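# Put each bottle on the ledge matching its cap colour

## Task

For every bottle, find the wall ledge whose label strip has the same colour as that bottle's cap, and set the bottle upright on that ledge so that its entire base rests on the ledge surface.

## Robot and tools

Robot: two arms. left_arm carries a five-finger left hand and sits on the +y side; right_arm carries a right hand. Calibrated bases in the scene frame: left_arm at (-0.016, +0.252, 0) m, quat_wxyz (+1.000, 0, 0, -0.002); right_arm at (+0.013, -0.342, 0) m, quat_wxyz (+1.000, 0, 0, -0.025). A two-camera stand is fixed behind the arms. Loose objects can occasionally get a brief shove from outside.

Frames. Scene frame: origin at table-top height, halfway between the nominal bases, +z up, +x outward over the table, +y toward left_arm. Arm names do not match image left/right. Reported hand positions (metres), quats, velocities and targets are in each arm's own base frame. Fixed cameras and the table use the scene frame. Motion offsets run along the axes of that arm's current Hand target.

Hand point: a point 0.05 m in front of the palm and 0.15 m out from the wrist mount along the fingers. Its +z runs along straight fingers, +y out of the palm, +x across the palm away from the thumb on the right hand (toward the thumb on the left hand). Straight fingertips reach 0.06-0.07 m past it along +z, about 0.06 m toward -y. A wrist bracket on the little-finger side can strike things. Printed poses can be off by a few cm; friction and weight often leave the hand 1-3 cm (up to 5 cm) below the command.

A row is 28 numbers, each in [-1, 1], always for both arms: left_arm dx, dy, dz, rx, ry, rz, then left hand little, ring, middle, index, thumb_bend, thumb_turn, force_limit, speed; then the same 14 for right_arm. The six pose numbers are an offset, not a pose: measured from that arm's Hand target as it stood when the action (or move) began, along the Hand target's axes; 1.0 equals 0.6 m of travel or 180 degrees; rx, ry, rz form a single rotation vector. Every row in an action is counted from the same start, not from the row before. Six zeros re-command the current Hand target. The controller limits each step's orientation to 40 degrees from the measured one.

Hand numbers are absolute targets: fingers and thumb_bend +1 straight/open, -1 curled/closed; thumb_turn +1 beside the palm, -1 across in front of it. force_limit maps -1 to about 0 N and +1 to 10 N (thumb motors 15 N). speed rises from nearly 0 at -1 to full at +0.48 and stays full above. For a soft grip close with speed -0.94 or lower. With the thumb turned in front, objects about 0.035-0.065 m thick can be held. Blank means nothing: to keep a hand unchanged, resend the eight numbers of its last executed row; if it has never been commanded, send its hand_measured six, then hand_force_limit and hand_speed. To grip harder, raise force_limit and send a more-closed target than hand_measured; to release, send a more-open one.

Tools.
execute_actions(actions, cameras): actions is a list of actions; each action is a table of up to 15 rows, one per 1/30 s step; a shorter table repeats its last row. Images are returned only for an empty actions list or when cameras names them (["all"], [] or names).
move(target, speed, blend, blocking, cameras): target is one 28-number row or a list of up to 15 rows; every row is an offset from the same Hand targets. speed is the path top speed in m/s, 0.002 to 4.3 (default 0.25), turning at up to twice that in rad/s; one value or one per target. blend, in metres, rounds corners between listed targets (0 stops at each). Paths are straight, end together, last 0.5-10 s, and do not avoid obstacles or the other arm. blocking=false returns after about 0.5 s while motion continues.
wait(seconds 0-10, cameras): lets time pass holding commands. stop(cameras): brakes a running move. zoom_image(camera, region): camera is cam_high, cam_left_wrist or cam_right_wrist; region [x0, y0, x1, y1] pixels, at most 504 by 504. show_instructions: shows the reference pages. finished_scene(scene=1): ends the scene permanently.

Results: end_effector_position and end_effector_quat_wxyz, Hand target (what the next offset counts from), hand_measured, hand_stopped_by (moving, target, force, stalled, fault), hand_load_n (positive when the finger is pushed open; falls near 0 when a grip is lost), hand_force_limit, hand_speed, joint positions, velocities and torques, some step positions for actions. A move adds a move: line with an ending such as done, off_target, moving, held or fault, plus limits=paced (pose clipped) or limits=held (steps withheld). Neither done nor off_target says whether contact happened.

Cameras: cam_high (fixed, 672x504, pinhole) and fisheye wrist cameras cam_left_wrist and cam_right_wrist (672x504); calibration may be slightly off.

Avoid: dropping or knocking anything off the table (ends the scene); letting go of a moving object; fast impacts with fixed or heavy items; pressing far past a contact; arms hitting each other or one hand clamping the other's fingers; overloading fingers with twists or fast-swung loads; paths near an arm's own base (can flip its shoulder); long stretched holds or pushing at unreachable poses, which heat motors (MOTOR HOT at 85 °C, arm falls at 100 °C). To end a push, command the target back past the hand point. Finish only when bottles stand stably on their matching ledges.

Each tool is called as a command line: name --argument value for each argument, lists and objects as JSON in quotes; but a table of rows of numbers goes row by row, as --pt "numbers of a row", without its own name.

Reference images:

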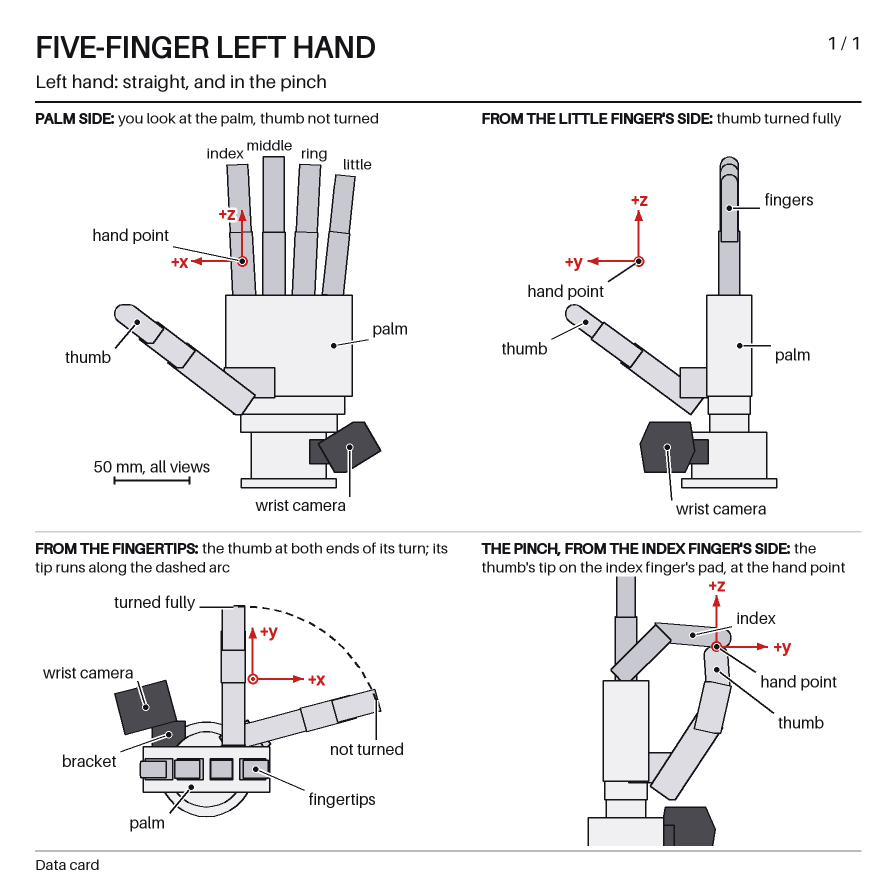

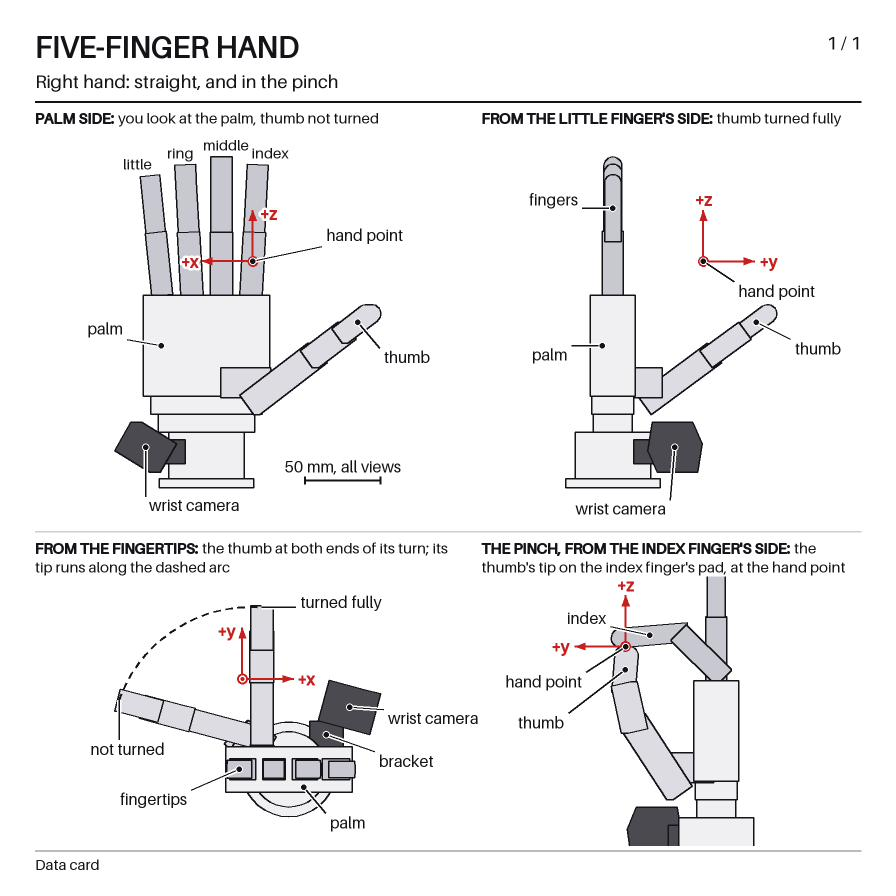

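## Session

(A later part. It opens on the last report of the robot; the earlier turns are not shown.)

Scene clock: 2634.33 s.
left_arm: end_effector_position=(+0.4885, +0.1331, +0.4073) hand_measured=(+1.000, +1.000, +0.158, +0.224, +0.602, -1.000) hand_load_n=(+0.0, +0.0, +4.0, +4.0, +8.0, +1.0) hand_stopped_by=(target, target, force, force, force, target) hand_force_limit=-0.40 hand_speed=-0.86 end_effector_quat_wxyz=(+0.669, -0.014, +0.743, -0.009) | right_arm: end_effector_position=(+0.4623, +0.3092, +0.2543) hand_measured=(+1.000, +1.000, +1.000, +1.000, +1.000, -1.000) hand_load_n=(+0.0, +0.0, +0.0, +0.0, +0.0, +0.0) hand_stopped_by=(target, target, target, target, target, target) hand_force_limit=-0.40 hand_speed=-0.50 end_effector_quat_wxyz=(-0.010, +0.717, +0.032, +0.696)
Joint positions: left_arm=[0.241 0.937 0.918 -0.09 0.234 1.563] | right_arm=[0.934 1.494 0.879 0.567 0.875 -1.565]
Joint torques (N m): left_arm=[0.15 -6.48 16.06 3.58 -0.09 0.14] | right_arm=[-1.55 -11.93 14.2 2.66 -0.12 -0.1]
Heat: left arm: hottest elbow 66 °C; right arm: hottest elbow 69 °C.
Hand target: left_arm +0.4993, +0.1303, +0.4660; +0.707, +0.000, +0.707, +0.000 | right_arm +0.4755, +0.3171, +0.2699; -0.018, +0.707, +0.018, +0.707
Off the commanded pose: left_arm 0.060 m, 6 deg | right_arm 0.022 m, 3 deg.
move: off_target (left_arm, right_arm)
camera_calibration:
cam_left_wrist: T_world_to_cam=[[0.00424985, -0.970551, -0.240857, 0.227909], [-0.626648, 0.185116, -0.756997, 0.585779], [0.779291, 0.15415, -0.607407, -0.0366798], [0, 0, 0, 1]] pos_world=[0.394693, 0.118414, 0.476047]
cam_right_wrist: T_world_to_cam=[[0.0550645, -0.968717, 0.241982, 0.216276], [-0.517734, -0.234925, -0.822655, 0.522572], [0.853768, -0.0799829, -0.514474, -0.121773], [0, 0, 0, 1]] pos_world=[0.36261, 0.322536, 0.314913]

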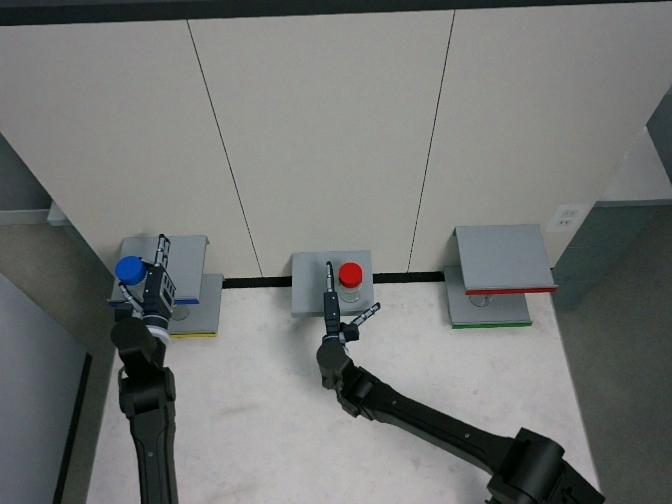

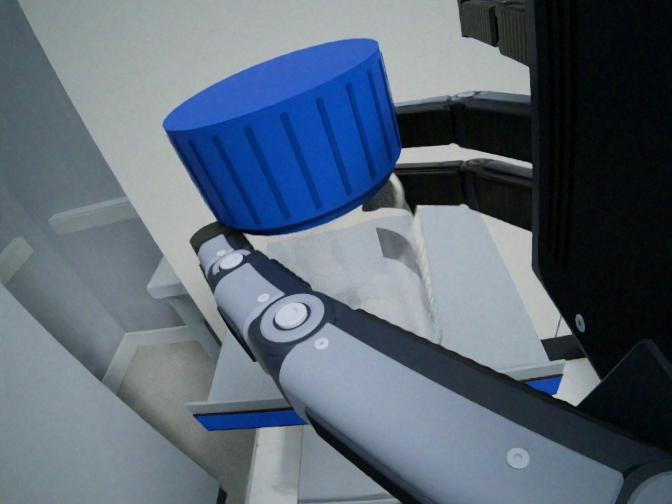

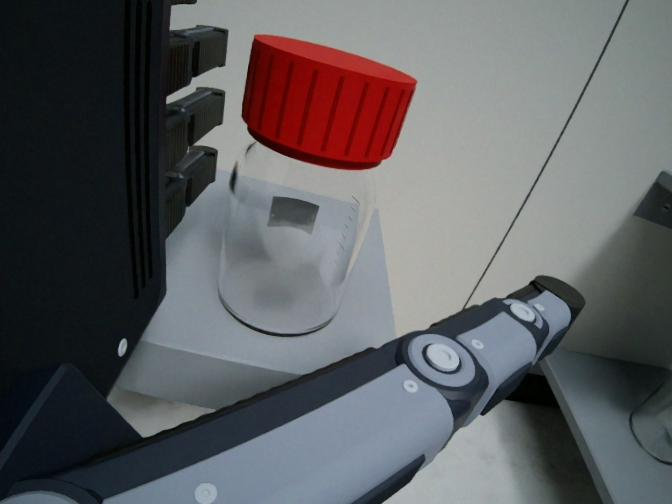

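move --pt "0.03 0 0.125 0 0 0 1 1 -1 -1 -1 -1 -0.4 -0.86 -0.006 -0.002 0.038 0 0 0 1 1 1 1 1 -1 -0.4 -0.5" --speed 0.07 --cameras '["all"]'

Scene clock: 2647.70 s.
left_arm: end_effector_position=(+0.5601, +0.1354, +0.3889) hand_measured=(+1.000, +1.000, +0.158, +0.224, +0.602, -1.000) hand_load_n=(+0.0, +0.0, +4.0, +4.0, +8.0, +1.0) hand_stopped_by=(target, target, force, force, force, target) hand_force_limit=-0.40 hand_speed=-0.86 end_effector_quat_wxyz=(+0.667, -0.014, +0.745, -0.007) | right_arm: end_effector_position=(+0.4845, +0.3119, +0.2505) hand_measured=(+1.000, +1.000, +1.000, +1.000, +1.000, -1.000) hand_load_n=(+0.0, +0.0, +0.0, +0.0, +0.0, +0.0) hand_stopped_by=(target, target, target, target, target, target) hand_force_limit=-0.40 hand_speed=-0.50 end_effector_quat_wxyz=(-0.009, +0.718, +0.033, +0.695)
Joint positions: left_arm=[0.199 1.143 1.006 0.025 0.189 1.563] | right_arm=[0.899 1.537 0.919 0.567 0.84 -1.565]
Joint torques (N m): left_arm=[-0.15 -9.23 15.97 3.74 -0.13 0.16] | right_arm=[-1.55 -12.57 14.22 2.84 -0.12 -0.11]
Heat: left arm: hottest elbow 65 °C; right arm: hottest elbow 67 °C.
Hand target: left_arm +0.5743, +0.1303, +0.4480; +0.707, +0.000, +0.707, +0.000 | right_arm +0.4983, +0.3194, +0.2663; -0.018, +0.707, +0.018, +0.707
Off the commanded pose: left_arm 0.061 m, 7 deg | right_arm 0.022 m, 3 deg.
move: off_target (left_arm, right_arm)
camera_calibration:
cam_left_wrist: T_world_to_cam=[[0.00603755, -0.969522, -0.244931, 0.225788], [-0.630215, 0.186482, -0.753693, 0.616757], [0.776397, 0.15891, -0.609881, -0.101981], [0, 0, 0, 1]] pos_world=[0.466504, 0.120098, 0.457952]
cam_right_wrist: T_world_to_cam=[[0.0558402, -0.968392, 0.243103, 0.217752], [-0.520379, -0.236026, -0.820669, 0.532688], [0.852108, -0.0806793, -0.51711, -0.140797], [0, 0, 0, 1]] pos_world=[0.385014, 0.325238, 0.311417]

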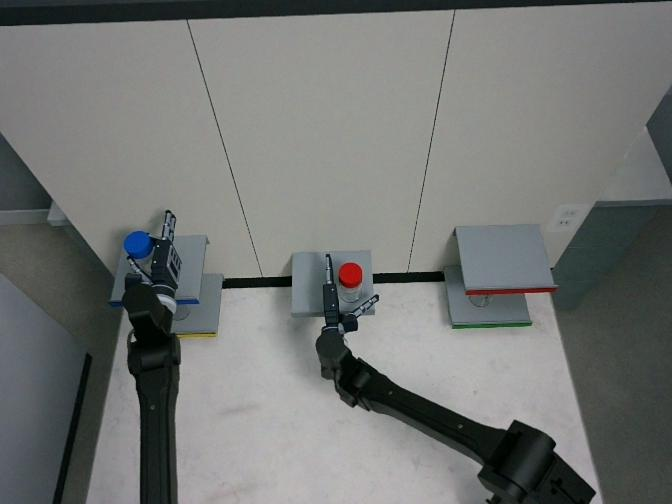

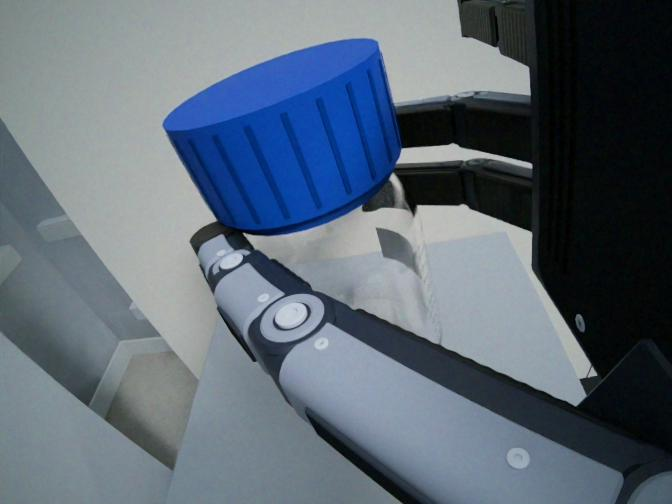

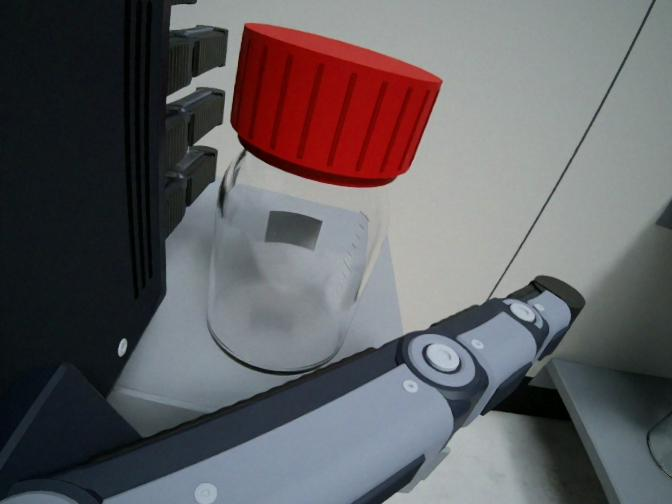

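move --pt "0.055 0 0.0 0 0 0 1 1 -1 -1 -1 -1 -0.4 -0.86 0 0 0 0 0 0 1 1 -1 -1 -1 -1 -0.4 -0.86" --speed 0.05 --cameras '["all"]'

Scene clock: 2657.73 s.
left_arm: end_effector_position=(+0.5685, +0.1371, +0.3906) hand_measured=(+1.000, +1.000, +0.158, +0.224, +0.602, -1.000) hand_load_n=(+0.0, +0.0, +4.0, +4.0, +8.0, +1.0) hand_stopped_by=(target, target, force, force, force, target) hand_force_limit=-0.40 hand_speed=-0.86 end_effector_quat_wxyz=(+0.686, -0.011, +0.728, -0.003) | right_arm: end_effector_position=(+0.4851, +0.3130, +0.2506) hand_measured=(+1.000, +1.000, +0.158, +0.236, +0.602, -1.000) hand_load_n=(+0.0, +0.0, +5.0, +0.5, +6.5, +0.5) hand_stopped_by=(target, target, force, force, force, target) hand_force_limit=-0.40 hand_speed=-0.86 end_effector_quat_wxyz=(-0.011, +0.718, +0.033, +0.695)
Joint positions: left_arm=[0.199 1.164 0.989 0.116 0.189 1.563] | right_arm=[0.899 1.539 0.921 0.569 0.837 -1.565]
Joint torques (N m): left_arm=[0.21 -9.93 11.29 3.63 -0.1 0.16] | right_arm=[-1.55 -12.75 14.09 2.77 0.04 -0.11]
Heat: left arm: hottest elbow 66 °C; right arm: hottest elbow 67 °C.
Hand target: left_arm +0.5743, +0.1303, +0.4150; +0.707, +0.000, +0.707, +0.000 | right_arm +0.4983, +0.3194, +0.2663; -0.018, +0.707, +0.018, +0.707
Off the commanded pose: left_arm 0.026 m, 4 deg | right_arm 0.021 m, 3 deg.
move: off_target (left_arm, right_arm)
camera_calibration:
cam_left_wrist: T_world_to_cam=[[0.0187373, -0.966945, -0.254297, 0.223844], [-0.590948, 0.19445, -0.782924, 0.611005], [0.806492, 0.164946, -0.56777, -0.142148], [0, 0, 0, 1]] pos_world=[0.471519, 0.121081, 0.454585]
cam_right_wrist: T_world_to_cam=[[0.0586023, -0.968542, 0.241852, 0.217746], [-0.518964, -0.236515, -0.821423, 0.533041], [0.852785, -0.0773751, -0.516499, -0.142639], [0, 0, 0, 1]] pos_world=[0.38551, 0.325931, 0.311517]

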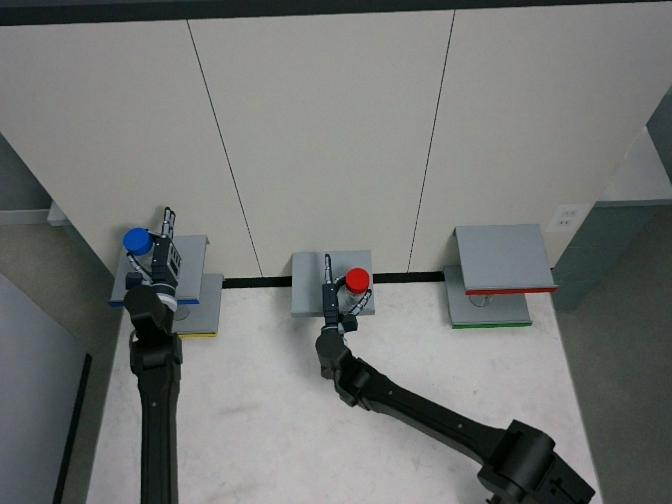

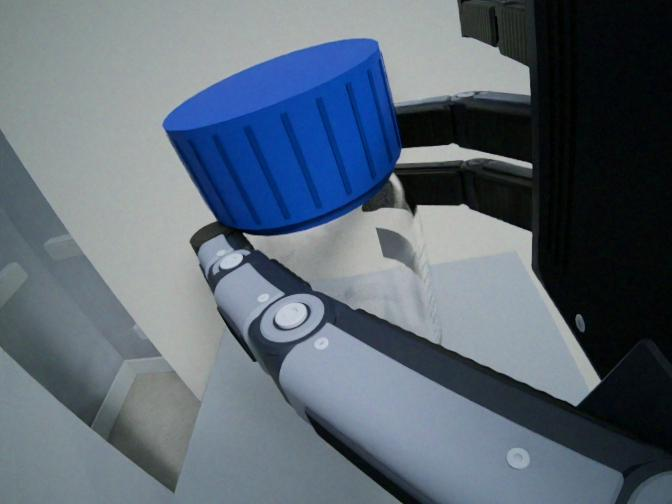

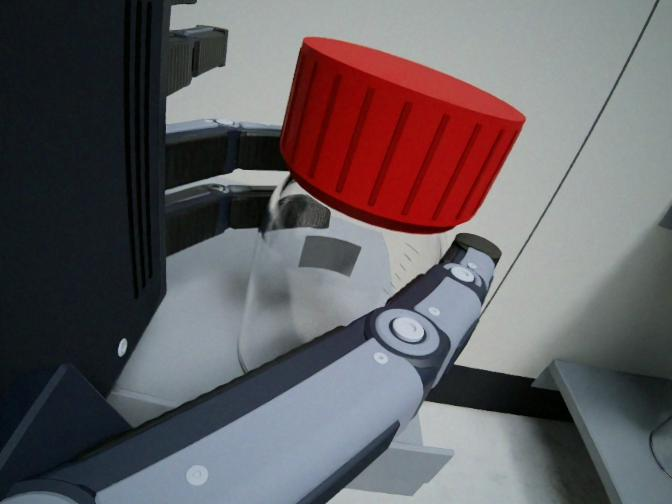

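move --pt "0.04 0 0.0 0 0 0 1 1 -1 -1 -1 -1 -0.4 -0.86 0 0 0 0 0 0 1 1 -1 -0.97 -1 -1 -0.4 -0.86" --speed 0.05 --cameras '["all"]'

zoom_image --camera "cam_high" --region '[290, 230, 400, 330]'

zoom_image --camera "cam_high" --region '[100, 200, 230, 340]'

Scene clock: 2670.53 s.
left_arm: end_effector_position=(+0.5680, +0.1370, +0.3674) hand_measured=(+1.000, +1.000, +0.158, +0.224, +0.602, -1.000) hand_load_n=(+0.0, +0.0, +4.0, +4.5, +8.0, +1.0) hand_stopped_by=(target, target, force, force, force, target) hand_force_limit=-0.40 hand_speed=-0.86 end_effector_quat_wxyz=(+0.687, -0.010, +0.727, -0.003) | right_arm: end_effector_position=(+0.4851, +0.3130, +0.2506) hand_measured=(+1.000, +1.000, +0.158, +0.226, +0.604, -1.000) hand_load_n=(+0.0, +0.0, +3.5, +3.5, +8.5, +0.0) hand_stopped_by=(target, target, force, force, force, target) hand_force_limit=-0.40 hand_speed=-0.86 end_effector_quat_wxyz=(-0.011, +0.718, +0.033, +0.695)
Joint positions: left_arm=[0.199 1.177 0.935 0.183 0.189 1.563] | right_arm=[0.899 1.539 0.921 0.569 0.837 -1.565]
Joint torques (N m): left_arm=[0.21 -9.99 11.19 3.66 -0.13 0.12] | right_arm=[-1.61 -12.81 14.11 2.77 0.03 -0.11]
Heat: left arm: hottest elbow 63 °C; right arm: hottest elbow 70 °C.
Hand target: left_arm +0.5743, +0.1304, +0.3910; +0.707, +0.000, +0.707, +0.000 | right_arm +0.4983, +0.3194, +0.2663; -0.018, +0.707, +0.018, +0.707
Off the commanded pose: left_arm 0.025 m, 3 deg | right_arm 0.021 m, 3 deg.
move: off_target (left_arm, right_arm)
camera_calibration:
cam_left_wrist: T_world_to_cam=[[0.0191624, -0.966866, -0.254566, 0.217737], [-0.589777, 0.194665, -0.783753, 0.592202], [0.807339, 0.165156, -0.566505, -0.155847], [0, 0, 0, 1]] pos_world=[0.470917, 0.12098, 0.43128]
cam_right_wrist: T_world_to_cam=[[0.0586023, -0.968542, 0.241852, 0.217746], [-0.518964, -0.236515, -0.821423, 0.533041], [0.852785, -0.0773751, -0.516499, -0.142639], [0, 0, 0, 1]] pos_world=[0.38551, 0.325931, 0.311517]

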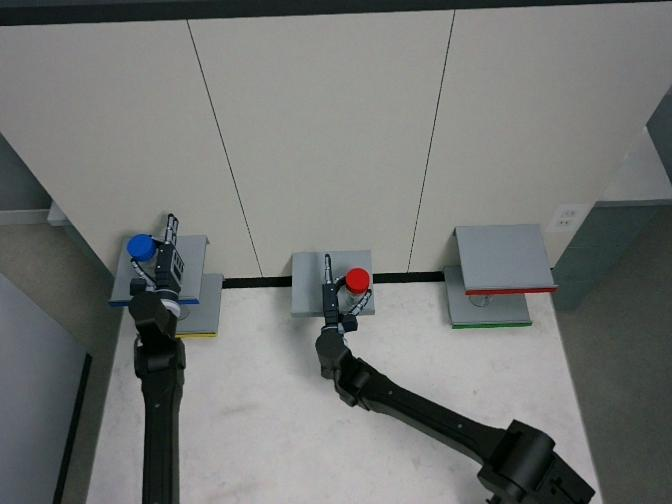

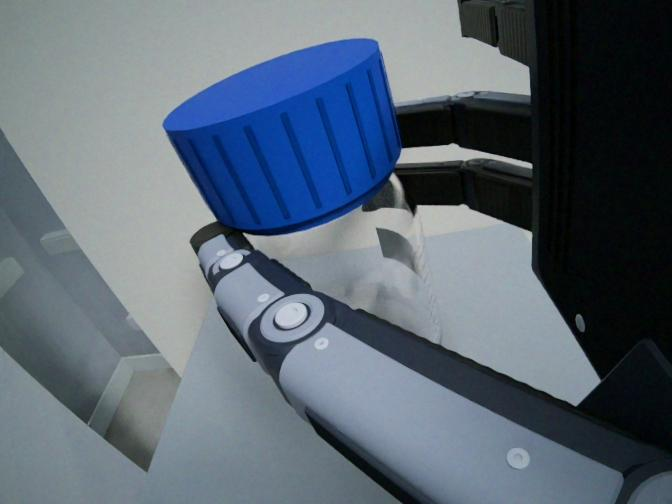

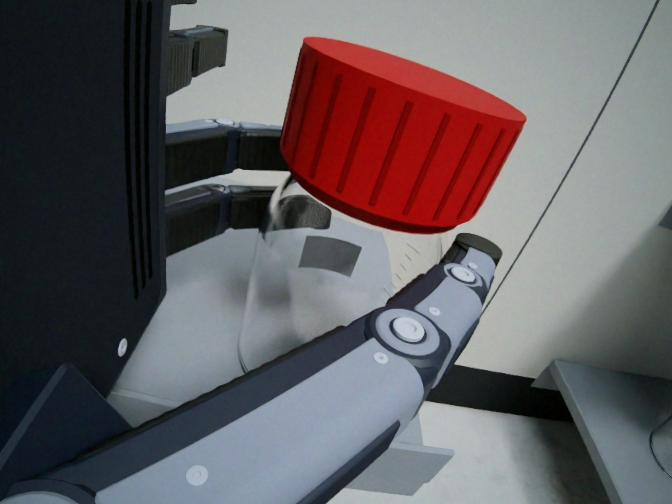

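Scaled by 4.582 from the camera's 672x504 image, which has a finer 960x720 frame.

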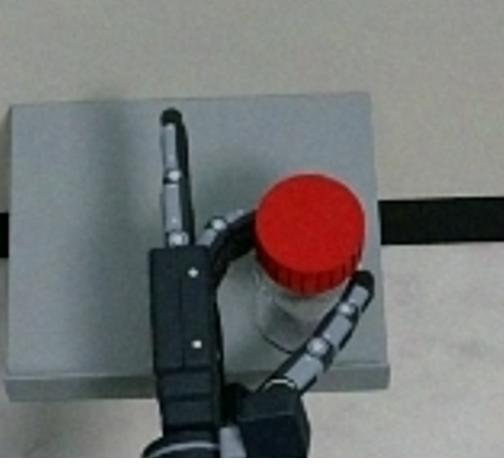

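Scaled by 3.600 from the camera's 672x504 image, which has a finer 960x720 frame.

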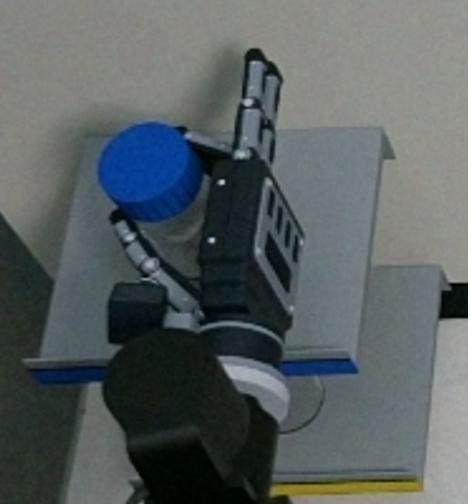

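move --pt "0.022 0 0.0 0 0 0 1 1 -1 -1 -1 -1 -0.4 -0.86 0.133 0 -0.01 0 0 0 1 1 -1 -0.97 -1 -1 -0.4 -0.86" --speed 0.08 --cameras '["all"]'

Scene clock: 2689.30 s.
left_arm: end_effector_position=(+0.5675, +0.1369, +0.3554) hand_measured=(+1.000, +1.000, +0.158, +0.224, +0.602, -1.000) hand_load_n=(+0.5, +0.0, +4.0, +4.0, +8.0, +1.0) hand_stopped_by=(target, target, force, force, force, target) hand_force_limit=-0.40 hand_speed=-0.86 end_effector_quat_wxyz=(+0.687, -0.010, +0.727, -0.003) | right_arm: end_effector_position=(+0.4866, +0.3145, +0.3015) hand_measured=(+1.000, +1.000, +0.158, +0.226, +0.604, -1.000) hand_load_n=(+0.0, +0.0, +3.5, +3.5, +8.5, +1.5) hand_stopped_by=(target, target, force, force, force, target) hand_force_limit=-0.40 hand_speed=-0.86 end_effector_quat_wxyz=(+0.000, +0.726, +0.042, +0.687)
Joint positions: left_arm=[0.199 1.184 0.907 0.22 0.189 1.563] | right_arm=[0.899 1.467 1.011 0.371 0.84 -1.565]
Joint torques (N m): left_arm=[0.21 -9.52 10.92 3.59 -0.12 0.13] | right_arm=[-0.79 -16.32 16.27 1.83 0.32 -0.11]
Heat: left arm: hottest elbow 60 °C; right arm: hottest elbow 71 °C.
Hand target: left_arm +0.5743, +0.1304, +0.3778; +0.707, +0.000, +0.707, +0.000 | right_arm +0.4923, +0.3191, +0.3461; -0.018, +0.707, +0.018, +0.707
Off the commanded pose: left_arm 0.024 m, 3 deg | right_arm 0.045 m, 5 deg.
move: off_target (left_arm, right_arm)
camera_calibration:
cam_left_wrist: T_world_to_cam=[[0.0195815, -0.966795, -0.254801, 0.214437], [-0.588619, 0.194855, -0.784576, 0.582079], [0.808174, 0.165344, -0.565258, -0.163197], [0, 0, 0, 1]] pos_world=[0.470314, 0.12088, 0.419076]
cam_right_wrist: T_world_to_cam=[[0.0611596, -0.96166, 0.267336, 0.19575], [-0.537431, -0.257425, -0.803057, 0.585932], [0.841087, -0.0945601, -0.53257, -0.101557], [0, 0, 0, 1]] pos_world=[0.388344, 0.329476, 0.364119]

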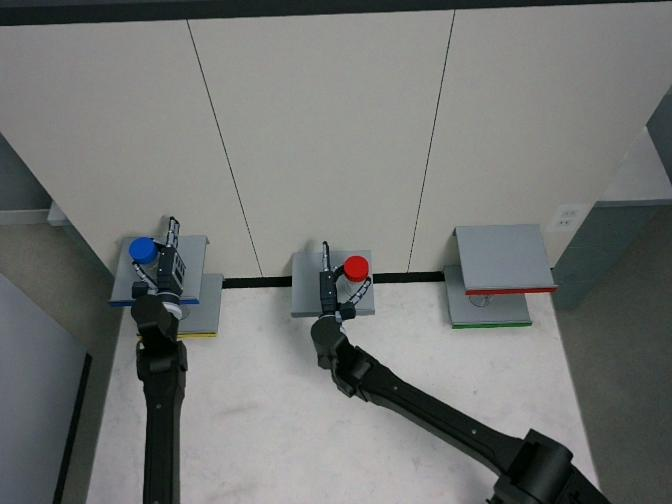

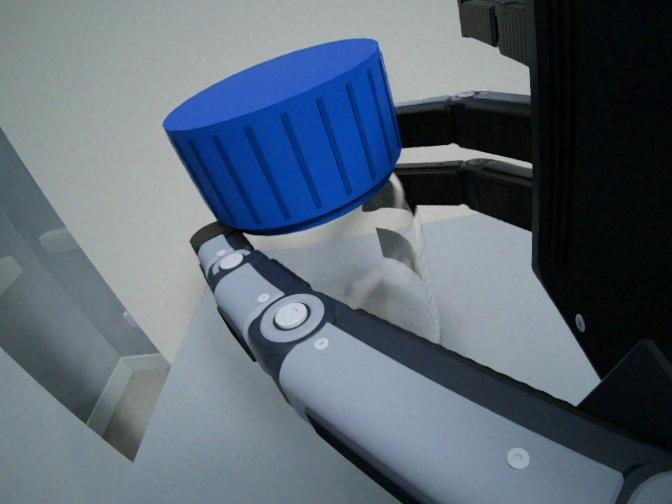

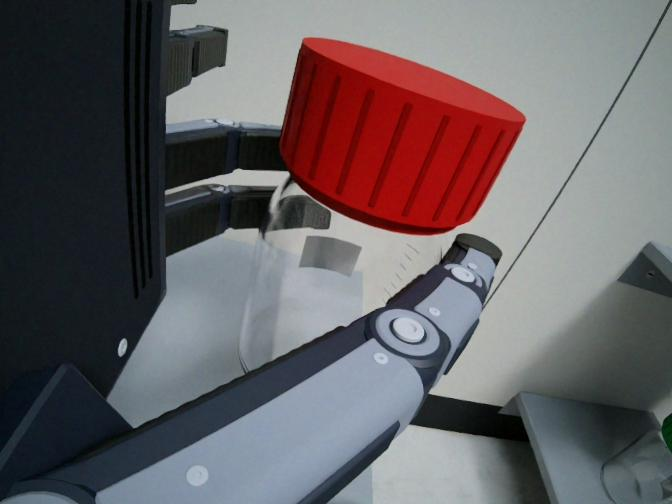

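move --pt "0.016 0 0.0 0 0 0 1 1 -1 -1 -1 -1 -0.4 -0.86 0.05 0 -0.22 0 0 0 1 1 -1 -0.97 -1 -1 -0.4 -0.86" --speed 0.12 --cameras '["all"]'

Scene clock: 2698.27 s.
left_arm: end_effector_position=(+0.5674, +0.1369, +0.3459) hand_measured=(+1.000, +1.000, +0.158, +0.224, +0.602, -1.000) hand_load_n=(+0.0, +0.0, +4.0, +4.0, +8.0, +1.0) hand_stopped_by=(target, target, force, force, force, target) hand_force_limit=-0.40 hand_speed=-0.86 end_effector_quat_wxyz=(+0.687, -0.010, +0.727, -0.003) | right_arm: end_effector_position=(+0.3628, +0.3174, +0.3621) hand_measured=(+1.000, +1.000, +0.158, +0.226, +0.604, -1.000) hand_load_n=(+0.0, +0.0, +3.5, +3.0, +8.5, +1.0) hand_stopped_by=(target, target, force, force, force, target) hand_force_limit=-0.40 hand_speed=-0.86 end_effector_quat_wxyz=(-0.013, +0.711, +0.028, +0.702)
Joint positions: left_arm=[0.199 1.192 0.887 0.248 0.189 1.563] | right_arm=[1.147 1.243 0.939 0.274 1.09 -1.565]
Joint torques (N m): left_arm=[0.26 -9.52 11.02 3.66 -0.11 0.14] | right_arm=[-0.62 -12.63 11.9 1.59 0.27 -0.11]
Heat: left arm: hottest elbow 60 °C; right arm: hottest elbow 69 °C.
Hand target: left_arm +0.5743, +0.1304, +0.3682; +0.707, +0.000, +0.707, +0.000 | right_arm +0.3605, +0.3126, +0.3761; -0.018, +0.707, +0.018, +0.707
Off the commanded pose: left_arm 0.024 m, 3 deg | right_arm 0.015 m, 1 deg.
move: off_target (left_arm, right_arm)
camera_calibration:
cam_left_wrist: T_world_to_cam=[[0.0195815, -0.966795, -0.254801, 0.211922], [-0.588619, 0.194855, -0.784576, 0.574586], [0.808174, 0.165344, -0.565258, -0.168469], [0, 0, 0, 1]] pos_world=[0.470214, 0.12078, 0.409576]
cam_right_wrist: T_world_to_cam=[[0.0498494, -0.97154, 0.231571, 0.210193], [-0.504406, -0.224608, -0.833742, 0.557675], [0.862026, -0.0752446, -0.501247, 0.01001], [0, 0, 0, 1]] pos_world=[0.262188, 0.330222, 0.4213]

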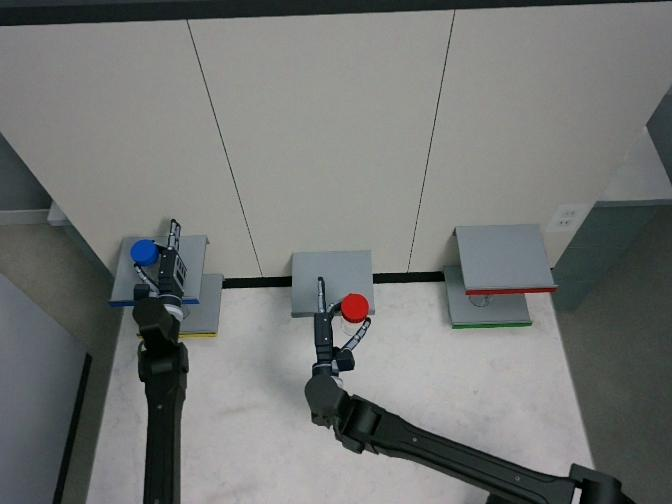

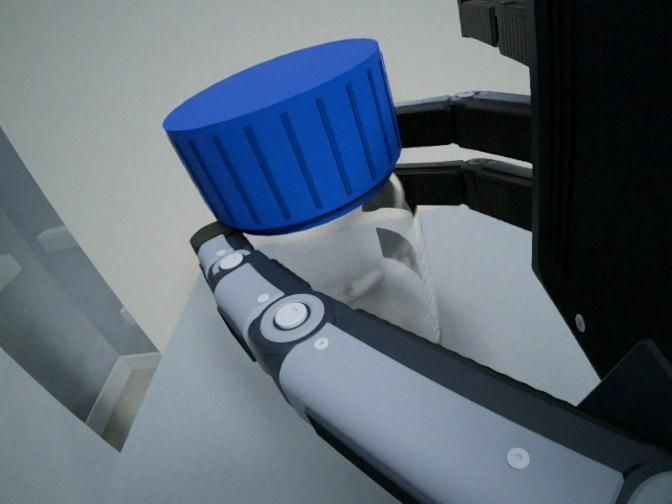

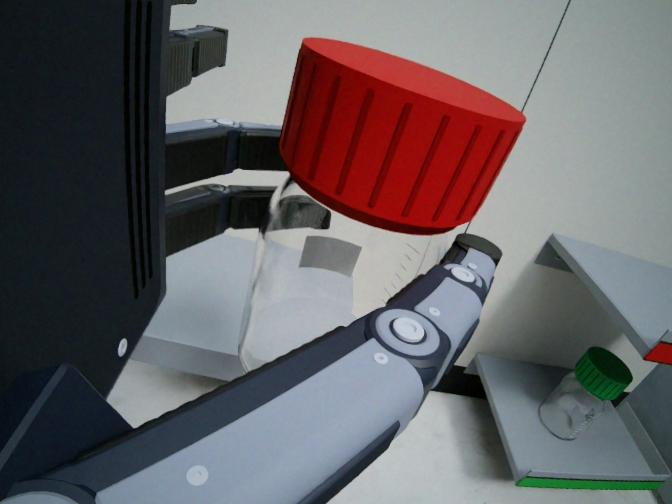

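move --pt "0.012 0 0.0 0 0 0 1 1 -1 -1 -1 -1 -0.4 -0.86 0.1 0.575 -0.02 0 0 0 1 1 -1 -0.97 -1 -1 -0.4 -0.86" --speed 0.16 --cameras '["all"]'

Scene clock: 2713.40 s.
left_arm: end_effector_position=(+0.5674, +0.1369, +0.3418) hand_measured=(+1.000, +1.000, +0.158, +0.224, +0.602, -1.000) hand_load_n=(+0.0, +0.0, +4.0, +4.5, +8.0, +1.0) hand_stopped_by=(target, target, force, force, force, target) hand_force_limit=-0.40 hand_speed=-0.86 end_effector_quat_wxyz=(+0.689, -0.010, +0.724, -0.003) | right_arm: end_effector_position=(+0.3710, -0.0309, +0.4064) hand_measured=(+1.000, +1.000, +0.158, +0.226, +0.604, -1.000) hand_load_n=(+0.0, +0.0, +3.0, +3.5, +8.5, +1.0) hand_stopped_by=(target, target, force, force, force, target) hand_force_limit=-0.40 hand_speed=-0.86 end_effector_quat_wxyz=(-0.017, +0.726, +0.017, +0.688)
Joint positions: left_arm=[0.199 1.197 0.875 0.271 0.189 1.563] | right_arm=[0.115 0.525 0.717 -0.246 0.067 -1.565]
Joint torques (N m): left_arm=[0.38 -9.23 10.69 3.58 -0.11 0.17] | right_arm=[-1.55 -2.14 15.25 2.24 -0.17 -0.12]
Heat: left arm: hottest elbow 58 °C; right arm: hottest elbow 66 °C.
Hand target: left_arm +0.5743, +0.1304, +0.3610; +0.707, +0.000, +0.707, +0.000 | right_arm +0.3657, -0.0326, +0.4361; -0.018, +0.707, +0.018, +0.707
Off the commanded pose: left_arm 0.021 m, 3 deg | right_arm 0.030 m, 3 deg.
move: off_target (left_arm, right_arm)
camera_calibration:
cam_left_wrist: T_world_to_cam=[[0.0210721, -0.966472, -0.255905, 0.210457], [-0.583883, 0.195879, -0.787853, 0.569757], [0.811564, 0.16602, -0.560179, -0.174562], [0, 0, 0, 1]] pos_world=[0.469905, 0.120778, 0.404956]
cam_right_wrist: T_world_to_cam=[[0.0493471, -0.976532, 0.209644, -0.129939], [-0.540762, -0.202596, -0.816413, 0.527503], [0.839727, -0.0730799, -0.538069, 0.0222773], [0, 0, 0, 1]] pos_world=[0.272959, -0.0183917, 0.469888]

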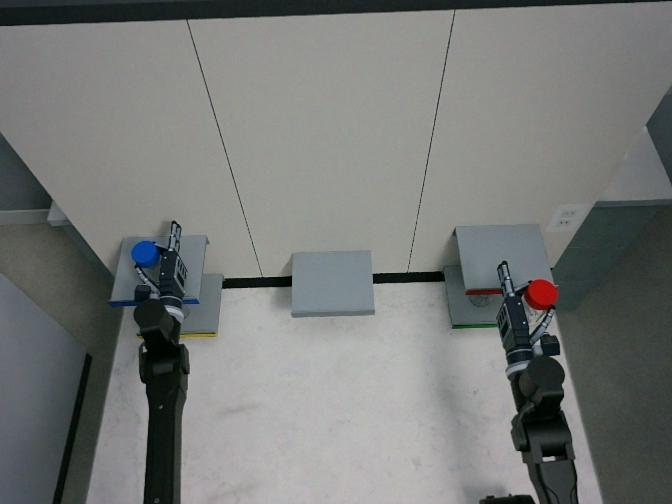

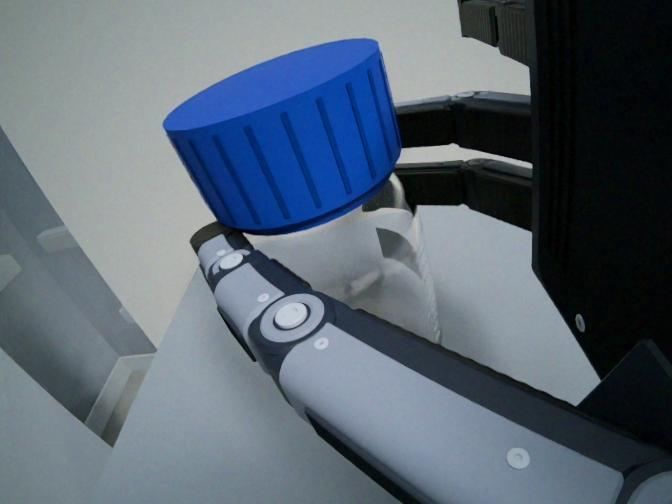

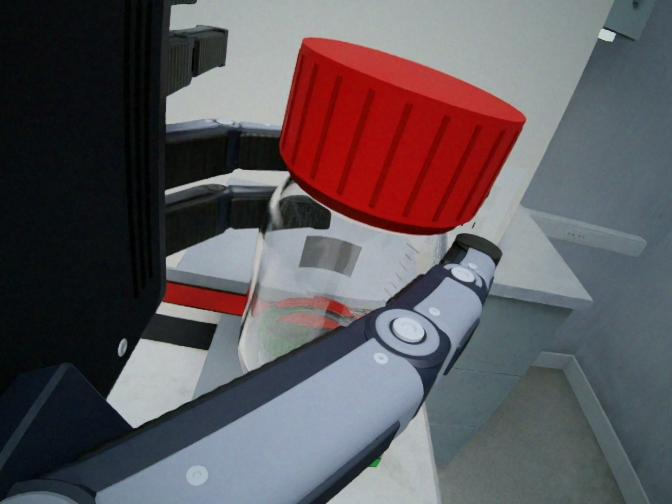

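move --pt "0.012 0 0.0 0 0 0 1 1 -1 -1 -1 -1 -0.4 -0.86 0.025 0.006 0.133 0 0 0 1 1 -1 -0.97 -1 -1 -0.4 -0.86" --speed 0.1 --cameras '["all"]'

Scene clock: 2725.10 s.
left_arm: end_effector_position=(+0.5671, +0.1368, +0.3413) hand_measured=(+1.000, +1.000, +0.158, +0.224, +0.602, -1.000) hand_load_n=(+0.0, +0.0, +4.5, +3.5, +8.0, +0.0) hand_stopped_by=(target, target, force, force, force, target) hand_force_limit=-0.40 hand_speed=-0.86 end_effector_quat_wxyz=(+0.694, -0.009, +0.720, -0.002) | right_arm: end_effector_position=(+0.4383, -0.0289, +0.3934) hand_measured=(+1.000, +1.000, +0.158, +0.226, +0.604, -1.000) hand_load_n=(+0.0, +0.0, +3.5, +3.5, +8.5, +1.0) hand_stopped_by=(target, target, force, force, force, target) hand_force_limit=-0.40 hand_speed=-0.86 end_effector_quat_wxyz=(-0.018, +0.744, +0.019, +0.668)
Joint positions: left_arm=[0.199 1.198 0.864 0.297 0.189 1.563] | right_arm=[0.088 0.75 0.789 -0.146 0.034 -1.565]
Joint torques (N m): left_arm=[-0.21 -8.82 10.35 3.47 -0.11 0.16] | right_arm=[-1.55 -3.66 18.77 3.62 -0.15 -0.12]
Heat: left arm: hottest elbow 59 °C; right arm: hottest elbow 69 °C.
Hand target: left_arm +0.5743, +0.1304, +0.3538; +0.707, +0.000, +0.707, +0.000 | right_arm +0.4456, -0.0322, +0.4511; -0.018, +0.707, +0.018, +0.707
Off the commanded pose: left_arm 0.016 m, 2 deg | right_arm 0.058 m, 6 deg.
move: off_target (left_arm, right_arm)
camera_calibration:
cam_left_wrist: T_world_to_cam=[[0.024544, -0.965786, -0.258177, 0.208897], [-0.573132, 0.198006, -0.795181, 0.56523], [0.819095, 0.167487, -0.548663, -0.182958], [0, 0, 0, 1]] pos_world=[0.468684, 0.120474, 0.40301]
cam_right_wrist: T_world_to_cam=[[0.064975, -0.975682, 0.209341, -0.135358], [-0.582781, -0.207393, -0.785719, 0.559973], [0.810027, -0.0709481, -0.582084, -0.0107398], [0, 0, 0, 1]] pos_world=[0.343836, -0.0166941, 0.462066]

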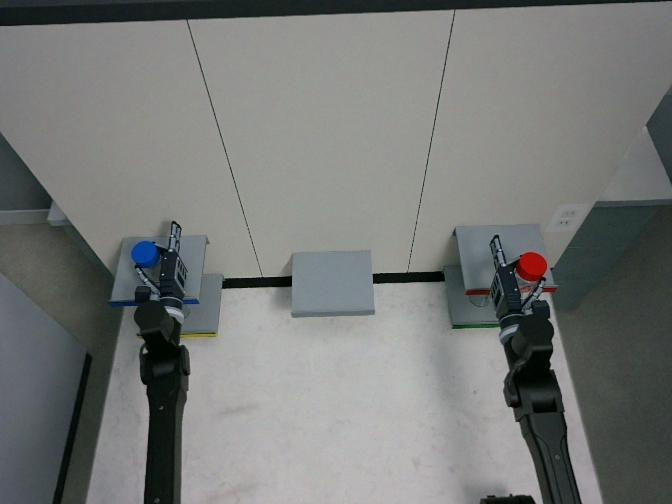

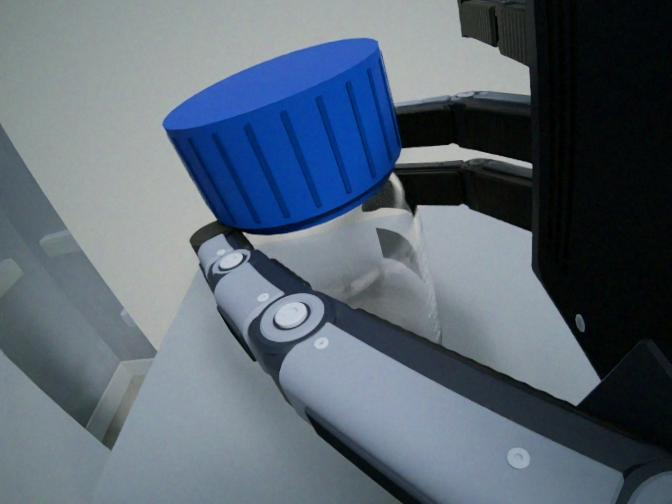

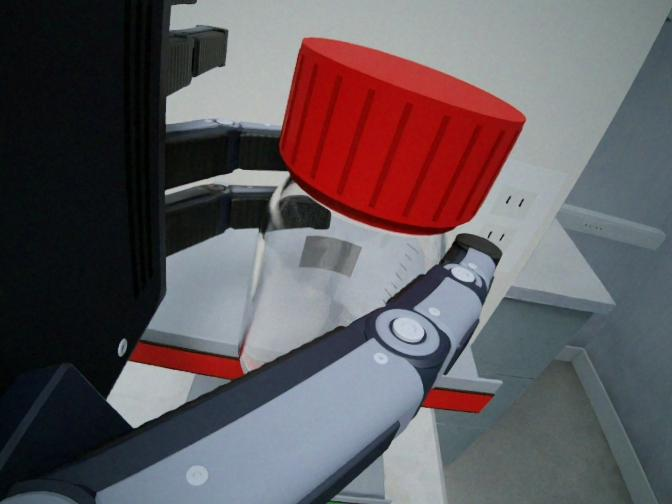

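move --pt "0 0 0.0 0 0 0 1 1 0.7 0.7 1 -1 -0.4 -0.8 0.04 0.003 0.12 0 0 0 1 1 -1 -0.97 -1 -1 -0.4 -0.86" --speed 0.08 --cameras '["all"]'

Scene clock: 2733.37 s.
left_arm: end_effector_position=(+0.5675, +0.1360, +0.3430) hand_measured=(+1.000, +1.000, +0.700, +0.700, +1.000, -1.000) hand_load_n=(+0.0, +0.0, +0.0, +0.0, +0.0, +0.0) hand_stopped_by=(target, target, target, target, target, target) hand_force_limit=-0.40 hand_speed=-0.80 end_effector_quat_wxyz=(+0.696, -0.008, +0.718, -0.002) | right_arm: end_effector_position=(+0.5084, -0.0258, +0.4204) hand_measured=(+1.000, +1.000, +0.158, +0.226, +0.604, -1.000) hand_load_n=(+0.0, +0.0, +3.5, +3.5, +8.5, +1.0) hand_stopped_by=(target, target, force, force, force, target) hand_force_limit=-0.40 hand_speed=-0.86 end_effector_quat_wxyz=(-0.019, +0.742, +0.019, +0.670)
Joint positions: left_arm=[0.198 1.198 0.864 0.303 0.189 1.563] | right_arm=[0.077 0.961 0.957 -0.098 0.022 -1.565]
Joint torques (N m): left_arm=[-0.09 -8.76 10.32 3.21 -0.11 0.14] | right_arm=[-1.61 -6.59 18.66 3.59 -0.16 -0.12]
Heat: left arm: hottest elbow 58 °C; right arm: hottest elbow 72 °C.
Hand target: left_arm +0.5743, +0.1304, +0.3538; +0.707, +0.000, +0.707, +0.000 | right_arm +0.5177, -0.0305, +0.4750; -0.018, +0.707, +0.018, +0.707
Off the commanded pose: left_arm 0.014 m, 2 deg | right_arm 0.056 m, 6 deg.
move: off_target (left_arm, right_arm)
camera_calibration:
cam_left_wrist: T_world_to_cam=[[0.0245517, -0.965511, -0.259203, 0.208878], [-0.568087, 0.199875, -0.798328, 0.56496], [0.822602, 0.16685, -0.543587, -0.18594], [0, 0, 0, 1]] pos_world=[0.468773, 0.119777, 0.40409]
cam_right_wrist: T_world_to_cam=[[0.0651549, -0.97595, 0.208031, -0.142137], [-0.577769, -0.20687, -0.789549, 0.62173], [0.813595, -0.0687508, -0.577352, -0.0552456], [0, 0, 0, 1]] pos_world=[0.413425, -0.013899, 0.488559]

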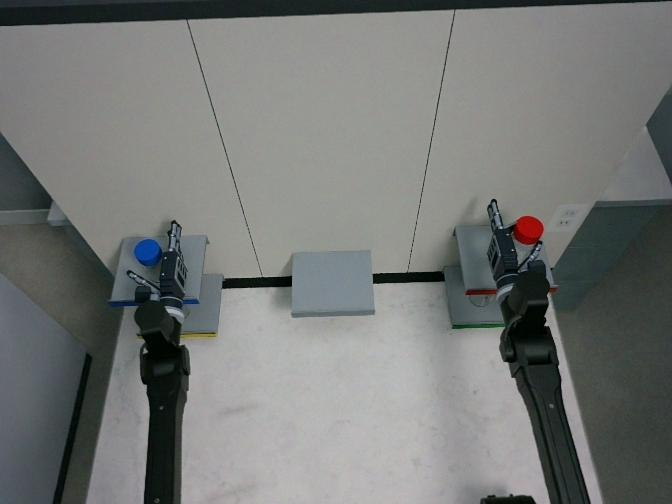

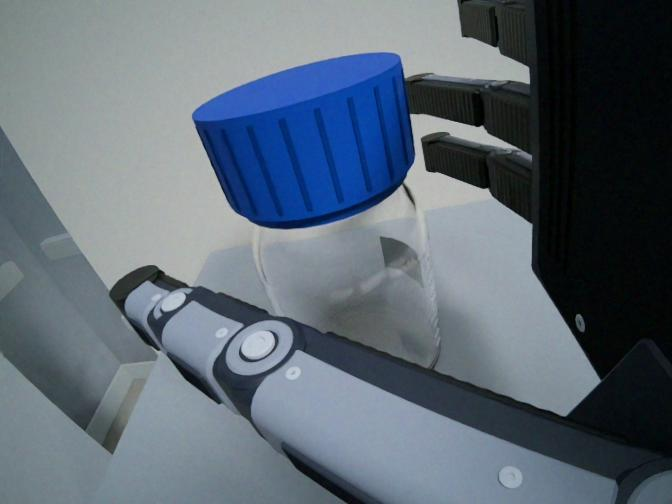

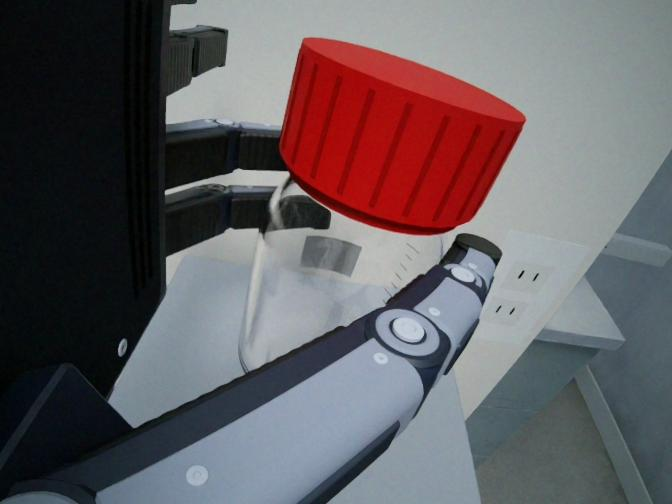

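move --pt "0 0 0.0 0 0 0 1 1 1 1 1 -1 -0.4 -0.6 -0.085 0 0.014 0 0 0 1 1 -1 -0.97 -1 -1 -0.4 -0.86" --speed 0.08 --cameras '["all"]'

Scene clock: 2742.63 s.
left_arm: end_effector_position=(+0.5675, +0.1360, +0.3430) hand_measured=(+1.000, +1.000, +1.000, +1.000, +1.000, -1.000) hand_load_n=(+0.5, +0.0, +0.0, +0.0, +0.0, +0.5) hand_stopped_by=(target, target, target, target, target, target) hand_force_limit=-0.40 hand_speed=-0.60 end_effector_quat_wxyz=(+0.696, -0.008, +0.718, -0.002) | right_arm: end_effector_position=(+0.5231, -0.0260, +0.4032) hand_measured=(+1.000, +1.000, +0.158, +0.226, +0.604, -1.000) hand_load_n=(+0.0, +0.0, +3.5, +3.5, +8.5, +1.0) hand_stopped_by=(target, target, force, force, force, target) hand_force_limit=-0.40 hand_speed=-0.86 end_effector_quat_wxyz=(-0.020, +0.725, +0.018, +0.688)
Joint positions: left_arm=[0.198 1.198 0.864 0.303 0.189 1.563] | right_arm=[0.074 1 0.902 0.046 0.021 -1.565]
Joint torques (N m): left_arm=[0.21 -9.05 10.26 3.1 -0.12 0.14] | right_arm=[-1.61 -7.65 13.44 3.59 -0.16 -0.12]
Heat: left arm: hottest elbow 58 °C; right arm: hottest elbow 73 °C.
Hand target: left_arm +0.5743, +0.1304, +0.3538; +0.707, +0.000, +0.707, +0.000 | right_arm +0.5260, -0.0300, +0.4240; -0.018, +0.707, +0.018, +0.707
Off the commanded pose: left_arm 0.014 m, 2 deg | right_arm 0.021 m, 3 deg.
move: off_target (left_arm, right_arm)
camera_calibration:
cam_left_wrist: T_world_to_cam=[[0.0245517, -0.965511, -0.259203, 0.208878], [-0.568087, 0.199875, -0.798328, 0.56496], [0.822602, 0.16685, -0.543587, -0.18594], [0, 0, 0, 1]] pos_world=[0.468773, 0.119777, 0.40409]
cam_right_wrist: T_world_to_cam=[[0.0535234, -0.97683, 0.207214, -0.133225], [-0.53875, -0.202967, -0.817651, 0.607669], [0.840764, -0.067873, -0.537131, -0.107569], [0, 0, 0, 1]] pos_world=[0.424952, -0.0141025, 0.466689]

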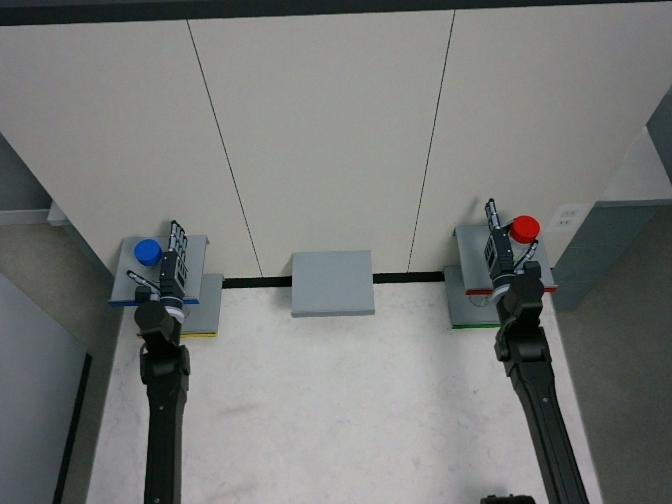

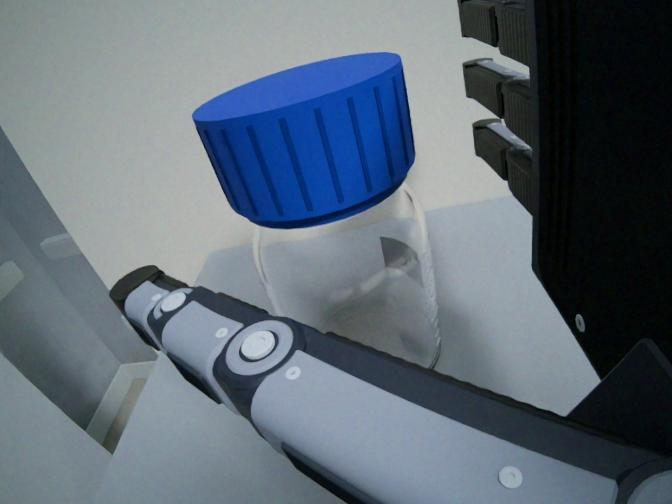

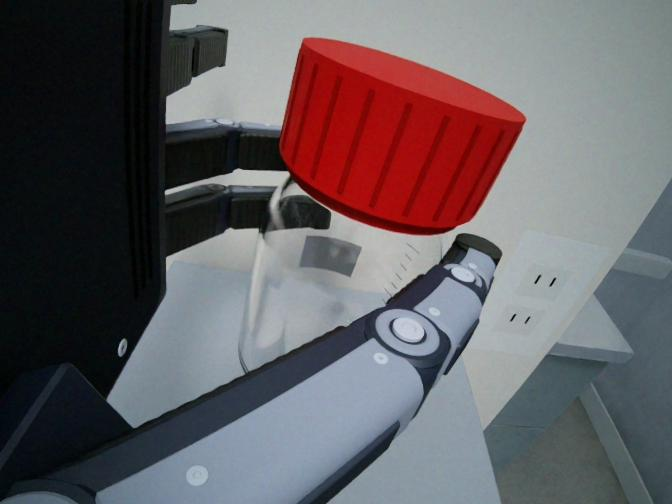

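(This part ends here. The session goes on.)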